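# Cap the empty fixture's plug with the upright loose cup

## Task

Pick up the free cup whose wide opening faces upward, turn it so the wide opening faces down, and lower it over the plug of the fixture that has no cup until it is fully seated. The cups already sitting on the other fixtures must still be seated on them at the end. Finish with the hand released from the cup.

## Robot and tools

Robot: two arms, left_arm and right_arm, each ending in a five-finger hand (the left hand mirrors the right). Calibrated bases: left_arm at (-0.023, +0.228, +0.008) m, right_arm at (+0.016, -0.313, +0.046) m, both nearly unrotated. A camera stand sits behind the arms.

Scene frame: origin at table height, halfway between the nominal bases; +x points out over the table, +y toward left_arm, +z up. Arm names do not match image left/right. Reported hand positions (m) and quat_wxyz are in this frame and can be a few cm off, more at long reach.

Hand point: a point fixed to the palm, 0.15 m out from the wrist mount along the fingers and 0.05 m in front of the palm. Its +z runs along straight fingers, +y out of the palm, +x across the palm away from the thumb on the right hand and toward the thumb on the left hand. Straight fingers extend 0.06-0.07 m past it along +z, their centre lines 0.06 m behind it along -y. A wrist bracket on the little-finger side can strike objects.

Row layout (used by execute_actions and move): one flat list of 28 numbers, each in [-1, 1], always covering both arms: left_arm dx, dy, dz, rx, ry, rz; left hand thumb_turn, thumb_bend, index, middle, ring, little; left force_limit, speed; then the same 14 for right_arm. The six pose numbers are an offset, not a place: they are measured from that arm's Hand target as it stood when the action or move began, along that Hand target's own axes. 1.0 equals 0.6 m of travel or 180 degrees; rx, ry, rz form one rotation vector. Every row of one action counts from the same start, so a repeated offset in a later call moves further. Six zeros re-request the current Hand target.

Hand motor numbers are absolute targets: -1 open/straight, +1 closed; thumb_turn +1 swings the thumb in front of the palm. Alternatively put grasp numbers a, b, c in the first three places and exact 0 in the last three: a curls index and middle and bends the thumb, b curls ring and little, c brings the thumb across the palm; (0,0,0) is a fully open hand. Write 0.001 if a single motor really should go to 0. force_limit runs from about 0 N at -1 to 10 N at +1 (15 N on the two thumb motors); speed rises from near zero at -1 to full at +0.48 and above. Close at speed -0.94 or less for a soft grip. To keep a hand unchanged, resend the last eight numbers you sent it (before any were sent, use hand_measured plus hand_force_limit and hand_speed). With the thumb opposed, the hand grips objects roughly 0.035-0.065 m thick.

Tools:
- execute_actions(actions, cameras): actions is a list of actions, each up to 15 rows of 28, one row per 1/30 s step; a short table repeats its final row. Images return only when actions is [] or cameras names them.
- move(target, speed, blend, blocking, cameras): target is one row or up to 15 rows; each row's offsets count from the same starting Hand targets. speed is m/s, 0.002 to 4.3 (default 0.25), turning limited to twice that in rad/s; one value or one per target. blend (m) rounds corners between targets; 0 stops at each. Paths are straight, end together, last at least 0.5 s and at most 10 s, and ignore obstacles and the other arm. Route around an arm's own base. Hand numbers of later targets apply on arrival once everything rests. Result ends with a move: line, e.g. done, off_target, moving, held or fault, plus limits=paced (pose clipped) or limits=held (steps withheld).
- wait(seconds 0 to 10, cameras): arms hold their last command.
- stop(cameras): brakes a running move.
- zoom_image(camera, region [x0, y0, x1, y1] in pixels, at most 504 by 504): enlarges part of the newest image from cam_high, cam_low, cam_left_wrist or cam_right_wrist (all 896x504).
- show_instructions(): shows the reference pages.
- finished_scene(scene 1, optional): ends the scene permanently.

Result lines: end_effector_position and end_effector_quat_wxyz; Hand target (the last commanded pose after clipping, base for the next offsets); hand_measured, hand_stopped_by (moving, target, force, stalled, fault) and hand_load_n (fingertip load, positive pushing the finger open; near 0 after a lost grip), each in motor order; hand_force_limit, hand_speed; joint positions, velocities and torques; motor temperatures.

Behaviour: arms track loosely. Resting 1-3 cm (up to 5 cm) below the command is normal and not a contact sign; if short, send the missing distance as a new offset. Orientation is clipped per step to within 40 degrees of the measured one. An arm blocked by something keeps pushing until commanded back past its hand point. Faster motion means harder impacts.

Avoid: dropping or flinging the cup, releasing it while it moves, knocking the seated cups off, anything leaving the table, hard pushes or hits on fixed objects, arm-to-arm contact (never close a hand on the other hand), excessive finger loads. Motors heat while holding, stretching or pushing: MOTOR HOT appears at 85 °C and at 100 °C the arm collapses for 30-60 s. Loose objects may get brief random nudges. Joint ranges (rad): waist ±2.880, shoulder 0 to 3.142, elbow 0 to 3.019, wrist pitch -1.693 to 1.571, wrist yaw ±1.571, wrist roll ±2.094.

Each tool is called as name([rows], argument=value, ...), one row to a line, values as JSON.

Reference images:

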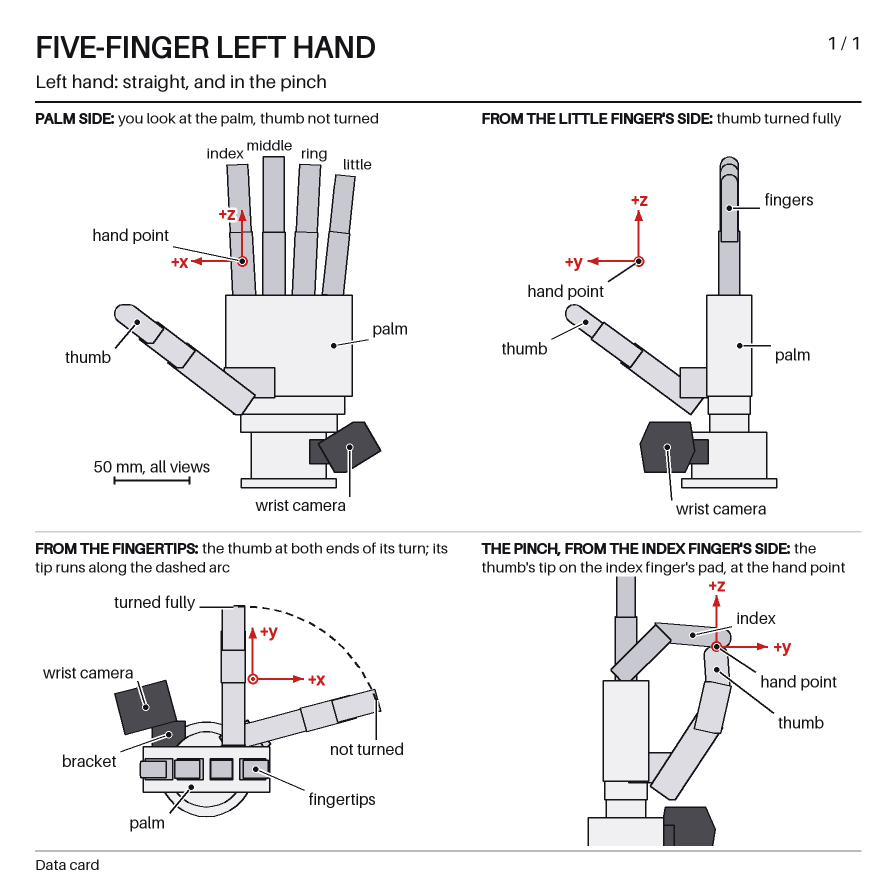

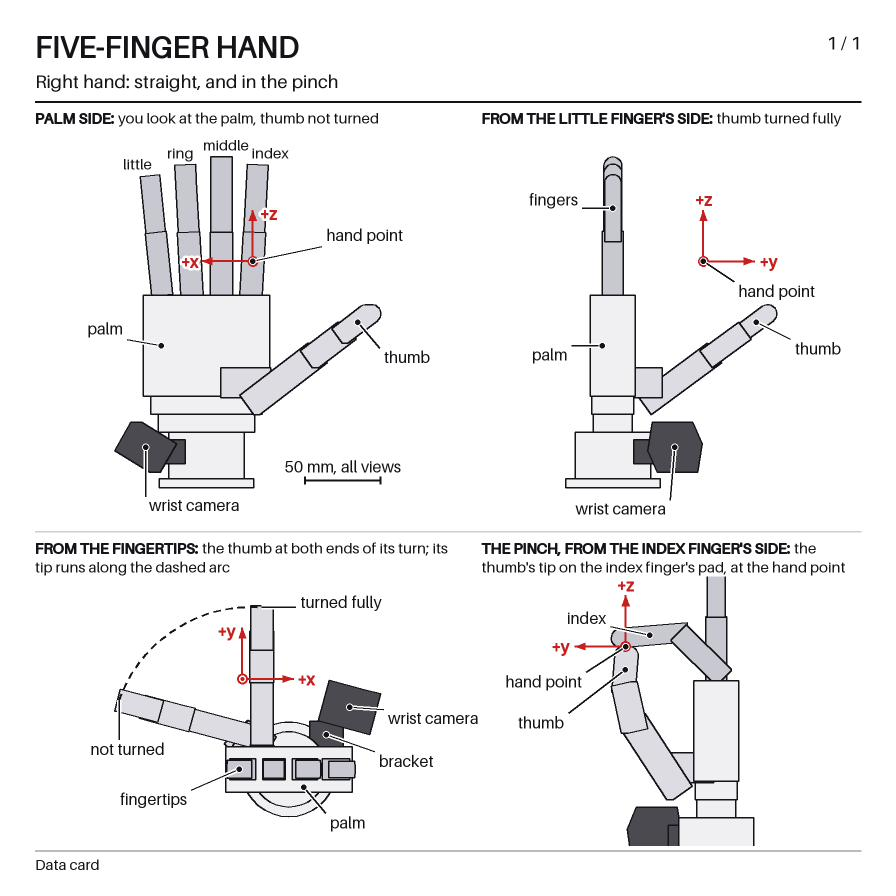

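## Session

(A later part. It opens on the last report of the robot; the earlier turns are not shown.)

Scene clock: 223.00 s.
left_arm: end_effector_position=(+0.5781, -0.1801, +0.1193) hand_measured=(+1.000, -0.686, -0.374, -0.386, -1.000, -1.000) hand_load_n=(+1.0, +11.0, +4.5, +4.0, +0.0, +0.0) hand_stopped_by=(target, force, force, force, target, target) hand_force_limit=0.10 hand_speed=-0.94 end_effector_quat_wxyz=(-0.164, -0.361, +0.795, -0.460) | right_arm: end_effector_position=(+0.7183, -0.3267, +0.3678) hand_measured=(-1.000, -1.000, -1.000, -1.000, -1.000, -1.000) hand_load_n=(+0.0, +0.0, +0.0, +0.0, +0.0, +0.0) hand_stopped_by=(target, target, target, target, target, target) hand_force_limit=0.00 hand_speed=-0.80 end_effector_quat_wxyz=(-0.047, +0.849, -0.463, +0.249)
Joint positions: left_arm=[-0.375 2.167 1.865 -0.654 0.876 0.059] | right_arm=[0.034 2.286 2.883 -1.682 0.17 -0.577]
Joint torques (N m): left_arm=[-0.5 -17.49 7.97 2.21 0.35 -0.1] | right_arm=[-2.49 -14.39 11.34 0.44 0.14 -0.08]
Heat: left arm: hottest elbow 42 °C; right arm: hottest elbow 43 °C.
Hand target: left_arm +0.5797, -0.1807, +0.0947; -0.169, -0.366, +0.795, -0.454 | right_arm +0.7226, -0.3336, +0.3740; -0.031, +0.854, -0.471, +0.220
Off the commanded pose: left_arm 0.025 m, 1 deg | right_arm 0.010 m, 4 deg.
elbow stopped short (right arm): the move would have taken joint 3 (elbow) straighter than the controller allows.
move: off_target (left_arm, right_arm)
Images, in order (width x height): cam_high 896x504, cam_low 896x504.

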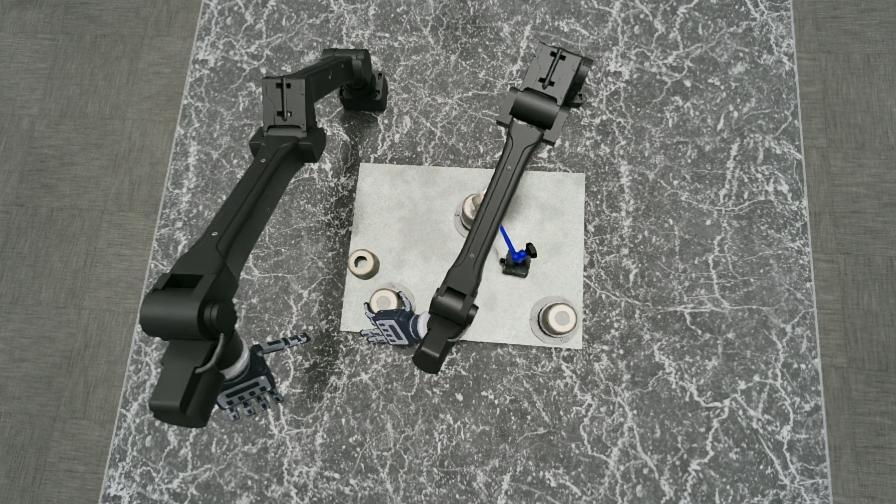

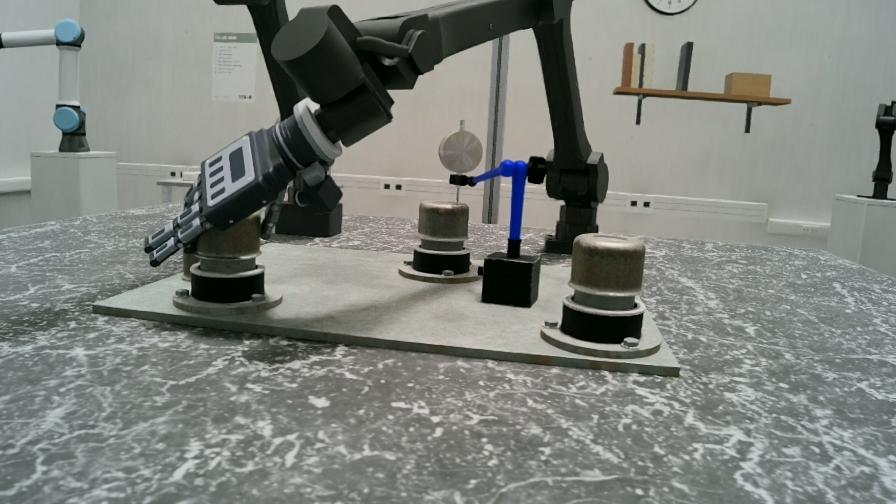

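move(target=[-0.005,0.005,0.0044,0,0,0,1,0.3,0.1,0.1,-1,-1,0.1,-0.94,0,0,0,0,0,0,-1,-1,-1,-1,-1,-1,0,-0.8], speed=0.02, cameras=["cam_low","cam_high"])

zoom_image(camera="cam_low", region=[170, 190, 310, 310])

zoom_image(camera="cam_low", region=[370, 180, 510, 300])

Scene clock: 224.40 s.
left_arm: end_effector_position=(+0.5780, -0.1803, +0.1189) hand_measured=(+1.000, -0.686, -0.374, -0.386, -1.000, -1.000) hand_load_n=(+3.0, +11.5, +4.0, +3.0, +0.0, +0.0) hand_stopped_by=(target, force, force, force, target, target) hand_force_limit=0.10 hand_speed=-0.94 end_effector_quat_wxyz=(-0.164, -0.360, +0.794, -0.462) | right_arm: end_effector_position=(+0.7183, -0.3267, +0.3678) hand_measured=(-1.000, -1.000, -1.000, -1.000, -1.000, -1.000) hand_load_n=(+0.0, +0.0, +0.0, +0.0, +0.0, +0.0) hand_stopped_by=(target, target, target, target, target, target) hand_force_limit=0.00 hand_speed=-0.80 end_effector_quat_wxyz=(-0.047, +0.849, -0.463, +0.249)
Joint positions: left_arm=[-0.375 2.167 1.862 -0.648 0.878 0.059] | right_arm=[0.034 2.286 2.883 -1.682 0.17 -0.577]
Joint torques (N m): left_arm=[-0.26 -17.2 7.8 2.24 0.27 -0.13] | right_arm=[-2.08 -14.74 11.34 0.44 0.13 -0.08]
Heat: left arm: hottest elbow 42 °C; right arm: hottest elbow 43 °C.
Hand target: left_arm +0.5797, -0.1807, +0.0899; -0.169, -0.366, +0.795, -0.454 | right_arm +0.7226, -0.3336, +0.3740; -0.031, +0.854, -0.471, +0.220
Off the commanded pose: left_arm 0.029 m, 1 deg | right_arm 0.010 m, 4 deg.
elbow stopped short (right arm): the move would have taken joint 3 (elbow) straighter than the controller allows.
move: off_target (left_arm, right_arm)
Images, in order (width x height): cam_high 896x504, cam_low 896x504.

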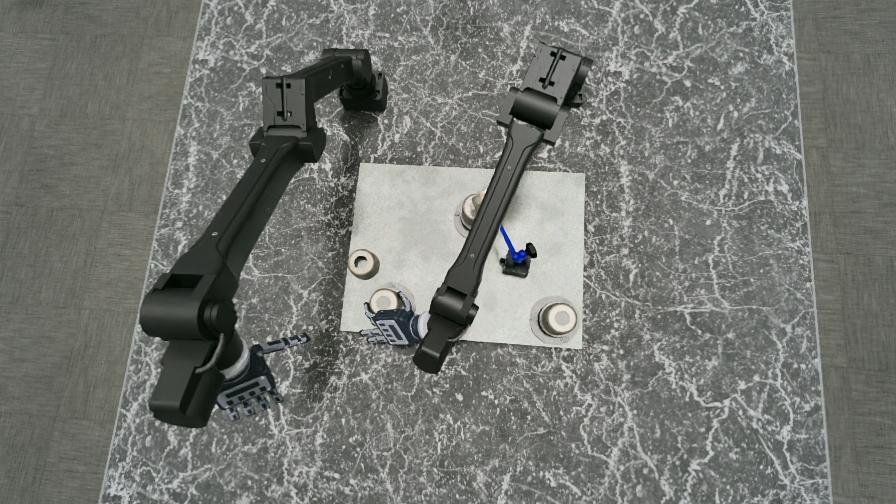

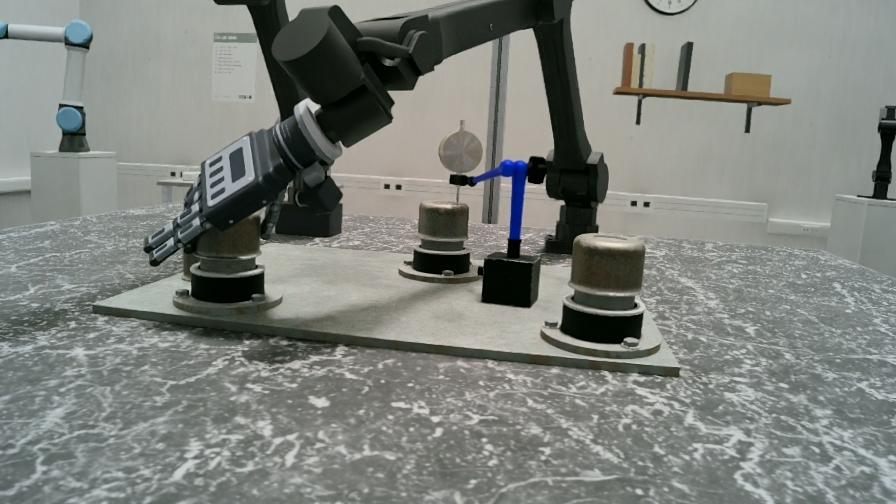

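Scaled by 3.600 from the camera's 896x504 image, which has a finer 1280x720 frame.

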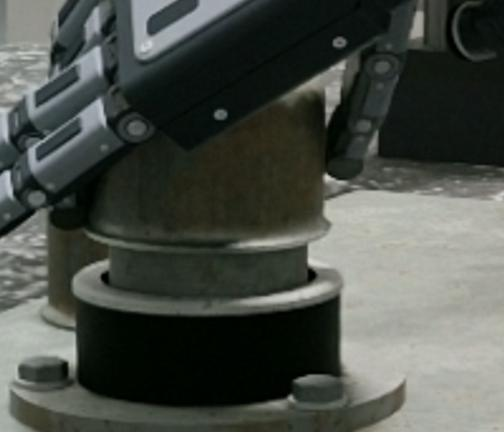

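Scaled by 3.600 from the camera's 896x504 image, which has a finer 1280x720 frame.

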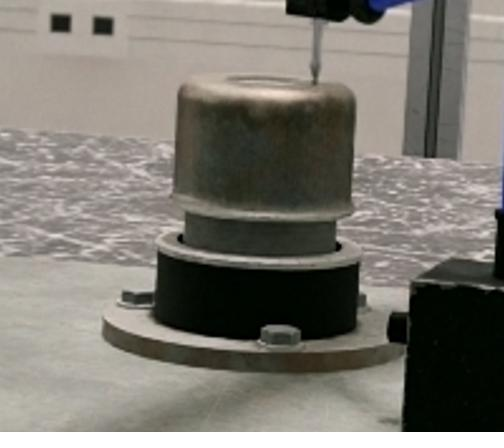

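move(target=[0.020,-0.020,-0.0177,0,0,0,1,0.3,0.1,0.1,-1,-1,0.1,-0.94,0,0,0,0,0,0,-1,-1,-1,-1,-1,-1,0,-0.8], speed=0.02, cameras=["cam_low"])

zoom_image(camera="cam_low", region=[170, 190, 310, 310])

Scene clock: 226.63 s.
left_arm: end_effector_position=(+0.5778, -0.1803, +0.1187) hand_measured=(+1.000, -0.686, -0.374, -0.386, -1.000, -1.000) hand_load_n=(+2.0, +10.5, +5.0, +4.0, +0.0, +0.0) hand_stopped_by=(target, force, force, force, target, target) hand_force_limit=0.10 hand_speed=-0.94 end_effector_quat_wxyz=(-0.164, -0.360, +0.794, -0.461) | right_arm: end_effector_position=(+0.7183, -0.3267, +0.3678) hand_measured=(-1.000, -1.000, -1.000, -1.000, -1.000, -1.000) hand_load_n=(+0.0, +0.0, +0.0, +0.0, +0.0, +0.0) hand_stopped_by=(target, target, target, target, target, target) hand_force_limit=0.00 hand_speed=-0.80 end_effector_quat_wxyz=(-0.047, +0.849, -0.463, +0.249)
Joint positions: left_arm=[-0.375 2.167 1.862 -0.649 0.878 0.059] | right_arm=[0.034 2.286 2.883 -1.682 0.17 -0.577]
Joint torques (N m): left_arm=[-0.62 -18.67 9.55 0.79 0.27 -0.13] | right_arm=[-2.14 -14.45 11.33 0.44 0.14 -0.06]
Heat: left arm: hottest elbow 42 °C; right arm: hottest elbow 43 °C.
Hand target: left_arm +0.5798, -0.1807, +0.1099; -0.169, -0.366, +0.795, -0.454 | right_arm +0.7226, -0.3336, +0.3740; -0.031, +0.854, -0.471, +0.220
Off the commanded pose: left_arm 0.009 m, 1 deg | right_arm 0.010 m, 4 deg.
elbow stopped short (right arm): the move would have taken joint 3 (elbow) straighter than the controller allows.
move: off_target (right_arm)
Images, in order (width x height): cam_low 896x504.

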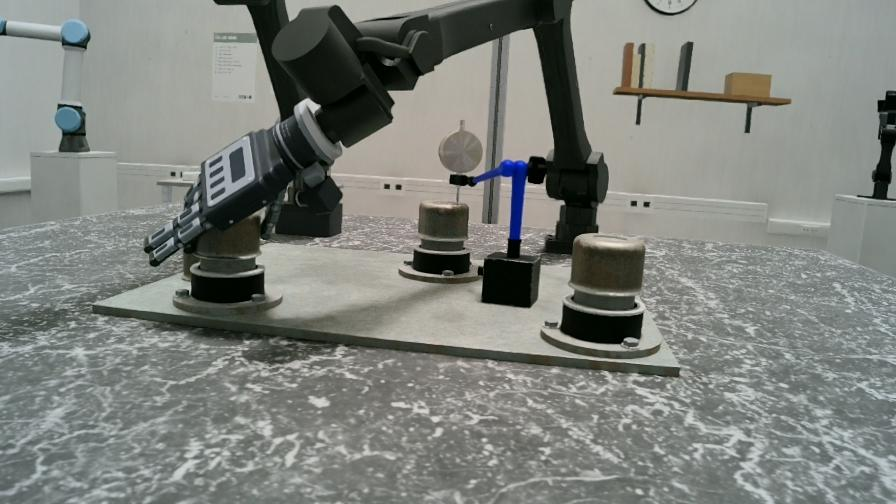

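Scaled by 3.600 from the camera's 896x504 image, which has a finer 1280x720 frame.

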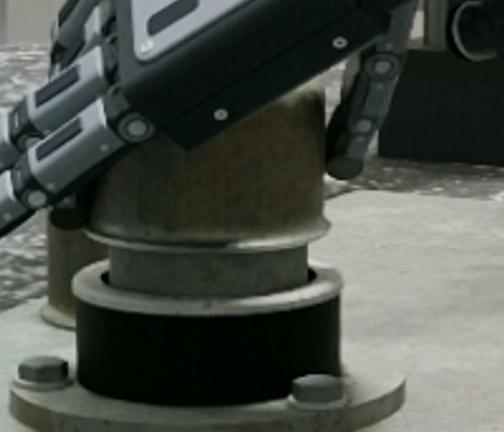

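move(target=[0.010,-0.010,-0.0089,0,0,0,1,-0.8,-0.6,-0.6,-1,-1,-0.4,-0.85,0,0,0,0,0,0,-1,-1,-1,-1,-1,-1,0,-0.8], speed=0.02, cameras=["cam_low","cam_high"])

Scene clock: 228.20 s.
left_arm: end_effector_position=(+0.5738, -0.1786, +0.1172) hand_measured=(+1.000, -0.800, -0.600, -0.600, -1.000, -1.000) hand_load_n=(+0.0, +0.0, +0.0, +0.0, +0.0, +0.0) hand_stopped_by=(target, target, target, target, target, target) hand_force_limit=-0.40 hand_speed=-0.85 end_effector_quat_wxyz=(-0.171, -0.366, +0.795, -0.453) | right_arm: end_effector_position=(+0.7183, -0.3267, +0.3678) hand_measured=(-1.000, -1.000, -1.000, -1.000, -1.000, -1.000) hand_load_n=(+0.0, +0.0, +0.0, +0.0, +0.0, +0.0) hand_stopped_by=(target, target, target, target, target, target) hand_force_limit=0.00 hand_speed=-0.80 end_effector_quat_wxyz=(-0.047, +0.849, -0.463, +0.249)
Joint positions: left_arm=[-0.375 2.167 1.862 -0.673 0.877 0.059] | right_arm=[0.034 2.286 2.883 -1.682 0.17 -0.577]
Joint torques (N m): left_arm=[-0.67 -19.43 10.43 0.83 0.33 -0.11] | right_arm=[-2.43 -14.56 11.29 0.46 0.12 -0.08]
Heat: left arm: hottest elbow 42 °C; right arm: hottest elbow 43 °C.
Hand target: left_arm +0.5797, -0.1807, +0.1199; -0.169, -0.366, +0.795, -0.454 | right_arm +0.7226, -0.3336, +0.3740; -0.031, +0.854, -0.471, +0.220
Off the commanded pose: left_arm 0.007 m, 0 deg | right_arm 0.010 m, 4 deg.
elbow stopped short (right arm): the move would have taken joint 3 (elbow) straighter than the controller allows.
move: off_target (right_arm)
Images, in order (width x height): cam_high 896x504, cam_low 896x504.

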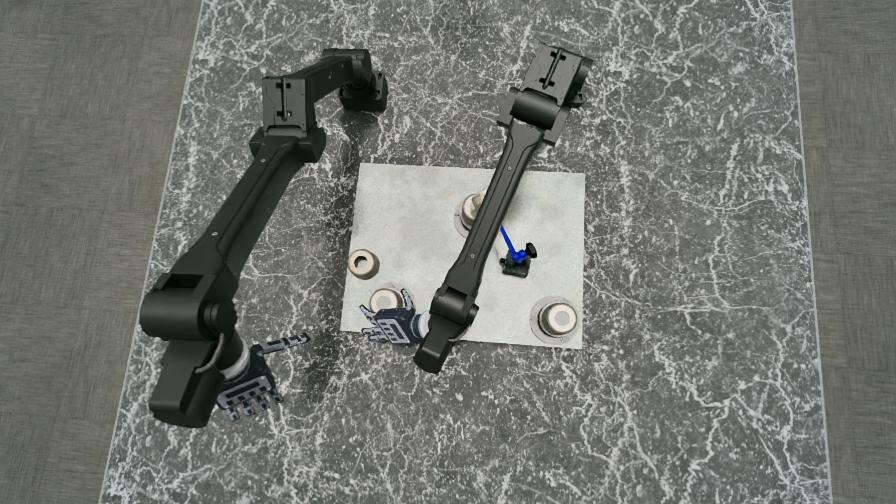

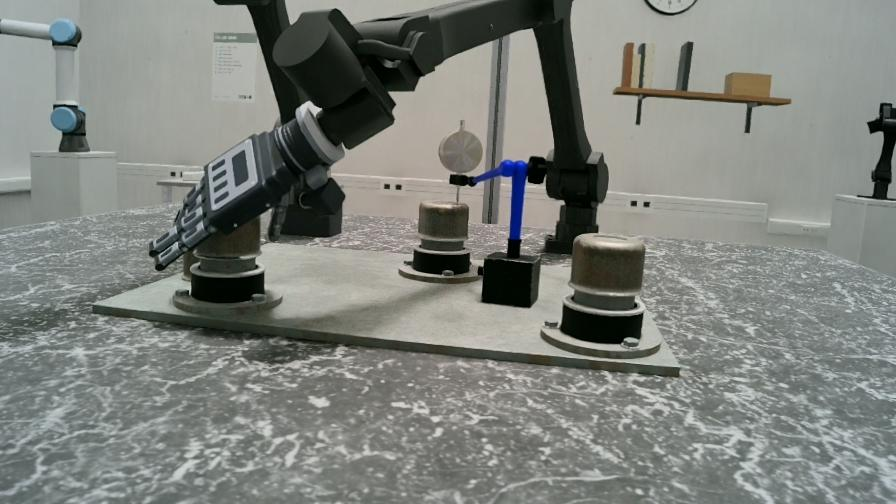

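move(target=[0,0,0,0,0,0,1,-1,-0.9,-0.9,-1,-1,-0.4,-0.85,0,0,0,0,0,0,-1,-1,-1,-1,-1,-1,0,-0.8], speed=0.02, cameras=["cam_low","cam_high"])

zoom_image(camera="cam_low", region=[140, 190, 280, 310])

zoom_image(camera="cam_high", region=[345, 275, 429, 335])

Scene clock: 229.80 s.
left_arm: end_effector_position=(+0.5737, -0.1785, +0.1172) hand_measured=(+1.000, -1.000, -0.900, -0.900, -1.000, -1.000) hand_load_n=(-0.5, +0.0, +0.0, +0.0, +0.0, +0.0) hand_stopped_by=(target, target, target, target, target, target) hand_force_limit=-0.40 hand_speed=-0.85 end_effector_quat_wxyz=(-0.171, -0.366, +0.795, -0.453) | right_arm: end_effector_position=(+0.7183, -0.3267, +0.3678) hand_measured=(-1.000, -1.000, -1.000, -1.000, -1.000, -1.000) hand_load_n=(+0.0, +0.0, -0.5, +0.0, +0.0, +0.0) hand_stopped_by=(target, target, target, target, target, target) hand_force_limit=0.00 hand_speed=-0.80 end_effector_quat_wxyz=(-0.047, +0.849, -0.463, +0.249)
Joint positions: left_arm=[-0.375 2.167 1.862 -0.674 0.877 0.059] | right_arm=[0.034 2.286 2.883 -1.682 0.17 -0.577]
Joint torques (N m): left_arm=[-0.44 -19.02 10.39 0.84 0.3 -0.11] | right_arm=[-2.26 -14.56 11.32 0.44 0.15 -0.07]
Heat: left arm: hottest elbow 42 °C; right arm: hottest elbow 43 °C.
Hand target: left_arm +0.5797, -0.1807, +0.1199; -0.169, -0.366, +0.795, -0.454 | right_arm +0.7226, -0.3336, +0.3740; -0.031, +0.854, -0.471, +0.220
Off the commanded pose: left_arm 0.007 m, 0 deg | right_arm 0.010 m, 4 deg.
elbow stopped short (right arm): the move would have taken joint 3 (elbow) straighter than the controller allows.
move: off_target (right_arm)
Images, in order (width x height): cam_high 896x504, cam_low 896x504.

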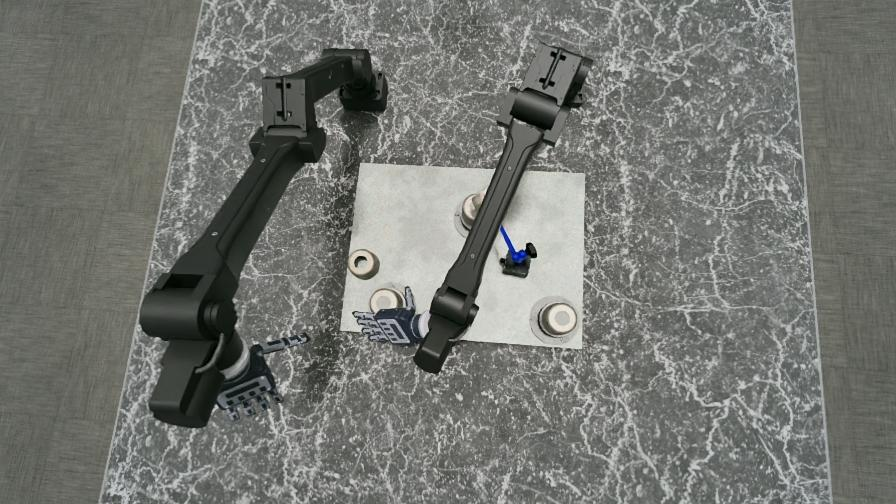

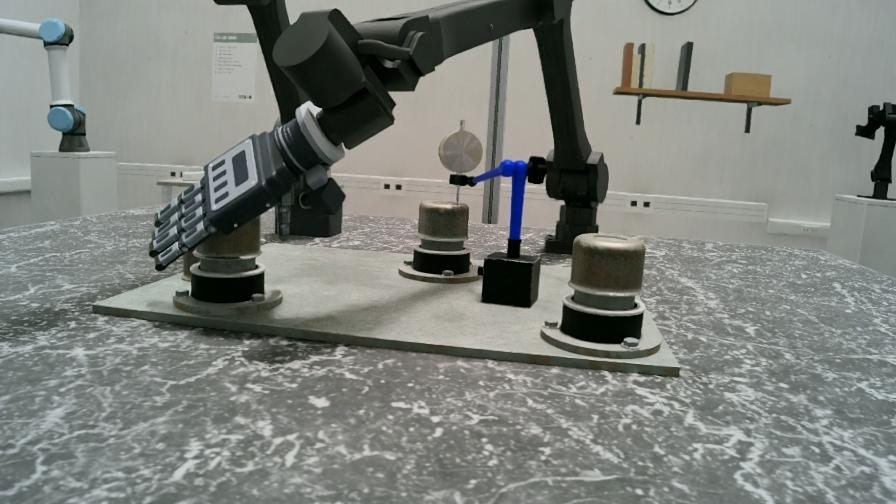

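Scaled by 3.600 from the camera's 896x504 image, which has a finer 1280x720 frame.

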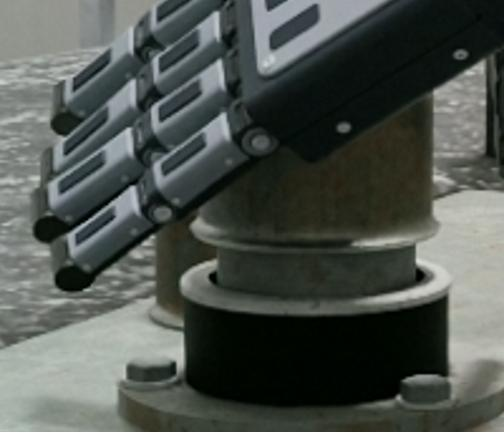

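Scaled by 6.000 from the camera's 896x504 image, which has a finer 1280x720 frame.

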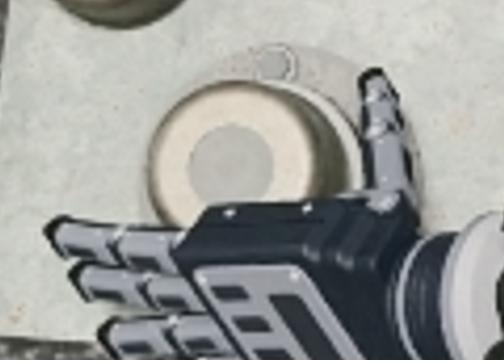

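move([
  [0.0463,-0.1165,-0.0677,0,0,0,1,-1,-0.9,-0.9,-1,-1,-0.4,-0.85,0,0,0,0,0,0,-1,-1,-1,-1,-1,-1,0,-0.8],
], speed=0.05, cameras=["cam_low","cam_high"])

Scene clock: 233.57 s.
left_arm: end_effector_position=(+0.5960, -0.1841, +0.2022) hand_measured=(+1.000, -1.000, -0.900, -0.900, -1.000, -1.000) hand_load_n=(+0.0, +0.0, +0.0, +0.0, +0.0, +0.0) hand_stopped_by=(target, target, target, target, target, target) hand_force_limit=-0.40 hand_speed=-0.85 end_effector_quat_wxyz=(-0.174, -0.369, +0.794, -0.450) | right_arm: end_effector_position=(+0.7183, -0.3267, +0.3678) hand_measured=(-1.000, -1.000, -1.000, -1.000, -1.000, -1.000) hand_load_n=(+0.0, +0.0, +0.0, +0.0, +0.0, +0.0) hand_stopped_by=(target, target, target, target, target, target) hand_force_limit=0.00 hand_speed=-0.80 end_effector_quat_wxyz=(-0.047, +0.849, -0.463, +0.249)
Joint positions: left_arm=[-0.371 2.195 2.139 -0.935 0.879 0.064] | right_arm=[0.034 2.286 2.883 -1.682 0.17 -0.577]
Joint torques (N m): left_arm=[0.26 -18.37 12.16 0.96 0.59 0.03] | right_arm=[-2.2 -14.51 11.34 0.43 0.13 -0.08]
Heat: left arm: hottest elbow 42 °C; right arm: hottest elbow 43 °C.
Hand target: left_arm +0.6097, -0.1807, +0.1997; -0.169, -0.366, +0.795, -0.454 | right_arm +0.7226, -0.3336, +0.3740; -0.031, +0.854, -0.471, +0.220
Off the commanded pose: left_arm 0.014 m, 1 deg | right_arm 0.010 m, 4 deg.
elbow stopped short (right arm): the move would have taken joint 3 (elbow) straighter than the controller allows.
move: off_target (left_arm, right_arm)
Images, in order (width x height): cam_high 896x504, cam_low 896x504.

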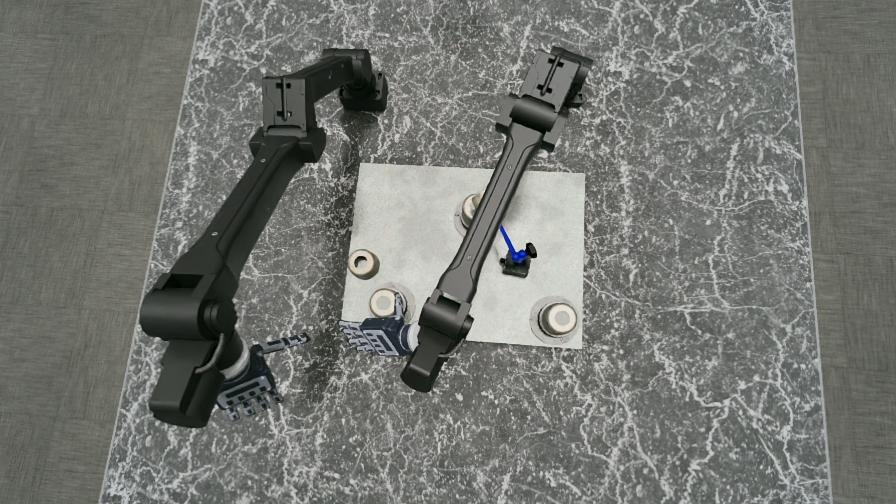

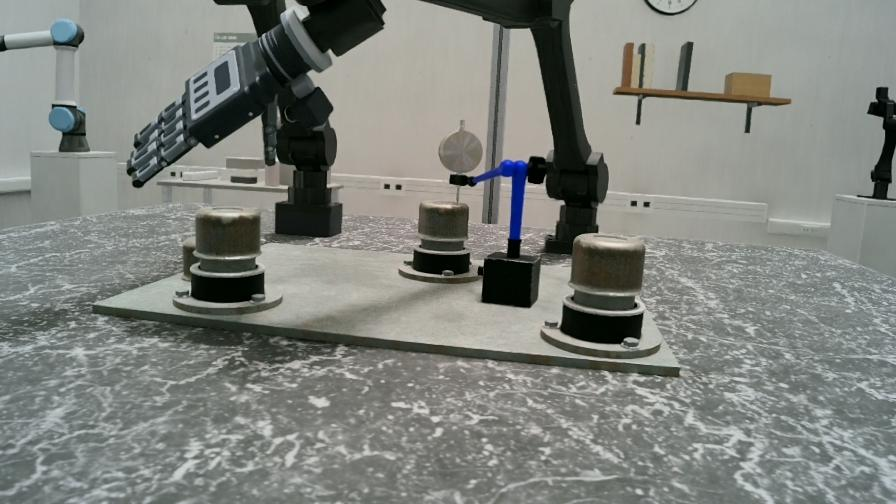

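zoom_image(camera="cam_low", region=[158, 195, 298, 315])

zoom_image(camera="cam_low", region=[535, 225, 675, 345])

zoom_image(camera="cam_high", region=[353, 275, 423, 325])

Scaled by 3.600 from the camera's 896x504 image, which has a finer 1280x720 frame.

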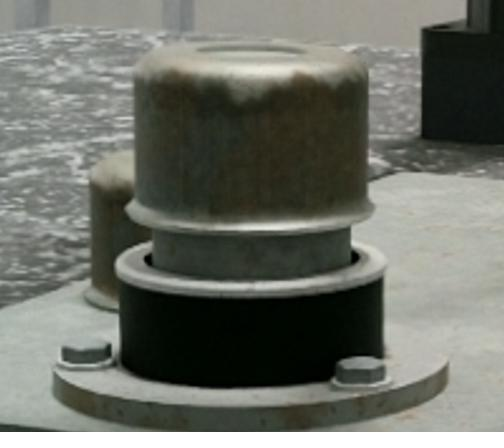

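Scaled by 3.600 from the camera's 896x504 image, which has a finer 1280x720 frame.

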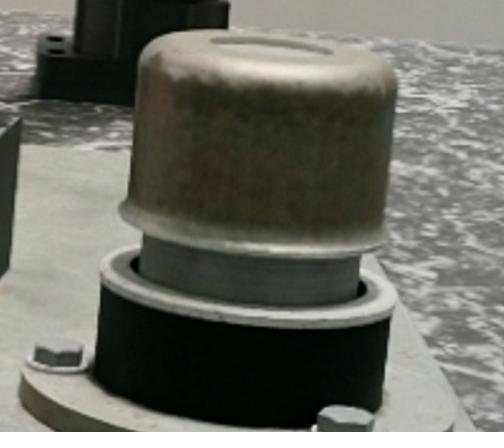

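Scaled by 7.200 from the camera's 896x504 image, which has a finer 1280x720 frame.

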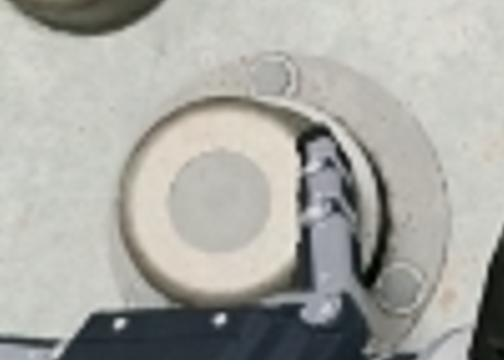

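zoom_image(camera="cam_low", region=[184, 245, 272, 285])

zoom_image(camera="cam_low", region=[558, 280, 650, 322])

zoom_image(camera="cam_low", region=[408, 225, 478, 257])

Scaled by 5.727 from the camera's 896x504 image, which has a finer 1280x720 frame.

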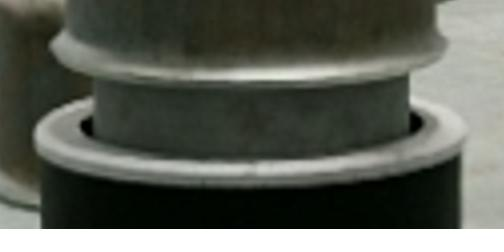

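Scaled by 5.478 from the camera's 896x504 image, which has a finer 1280x720 frame.

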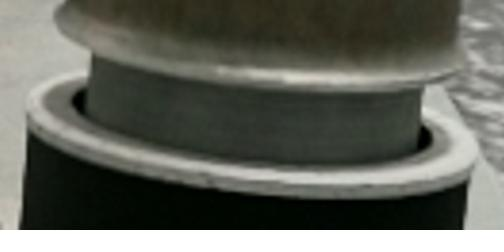

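Scaled by 7.200 from the camera's 896x504 image, which has a finer 1280x720 frame.

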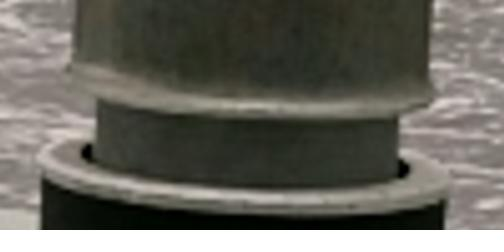

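zoom_image(camera="cam_low", region=[186, 200, 270, 240])

zoom_image(camera="cam_low", region=[564, 226, 652, 268])

zoom_image(camera="cam_high", region=[367, 285, 407, 320])

zoom_image(camera="cam_high", region=[542, 300, 582, 335])

Scaled by 6.000 from the camera's 896x504 image, which has a finer 1280x720 frame.

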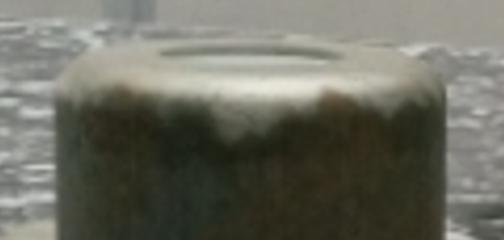

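Scaled by 5.727 from the camera's 896x504 image, which has a finer 1280x720 frame.

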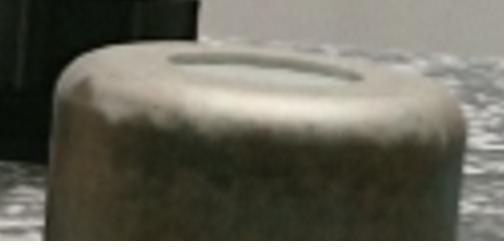

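Scaled by 12.600 from the camera's 896x504 image, which has a finer 1280x720 frame.

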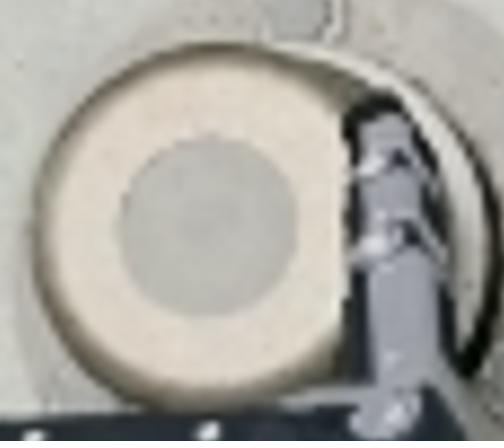

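Scaled by 12.600 from the camera's 896x504 image, which has a finer 1280x720 frame.

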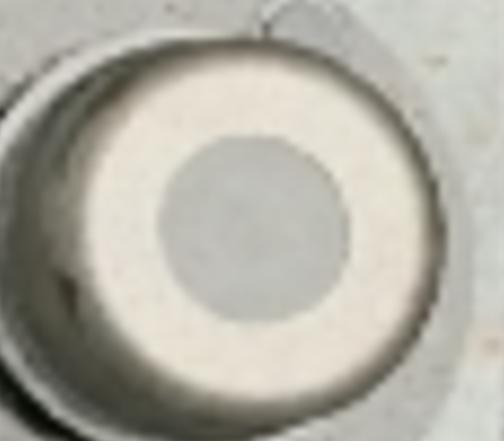

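finished_scene()

The scene is finished: the task was done.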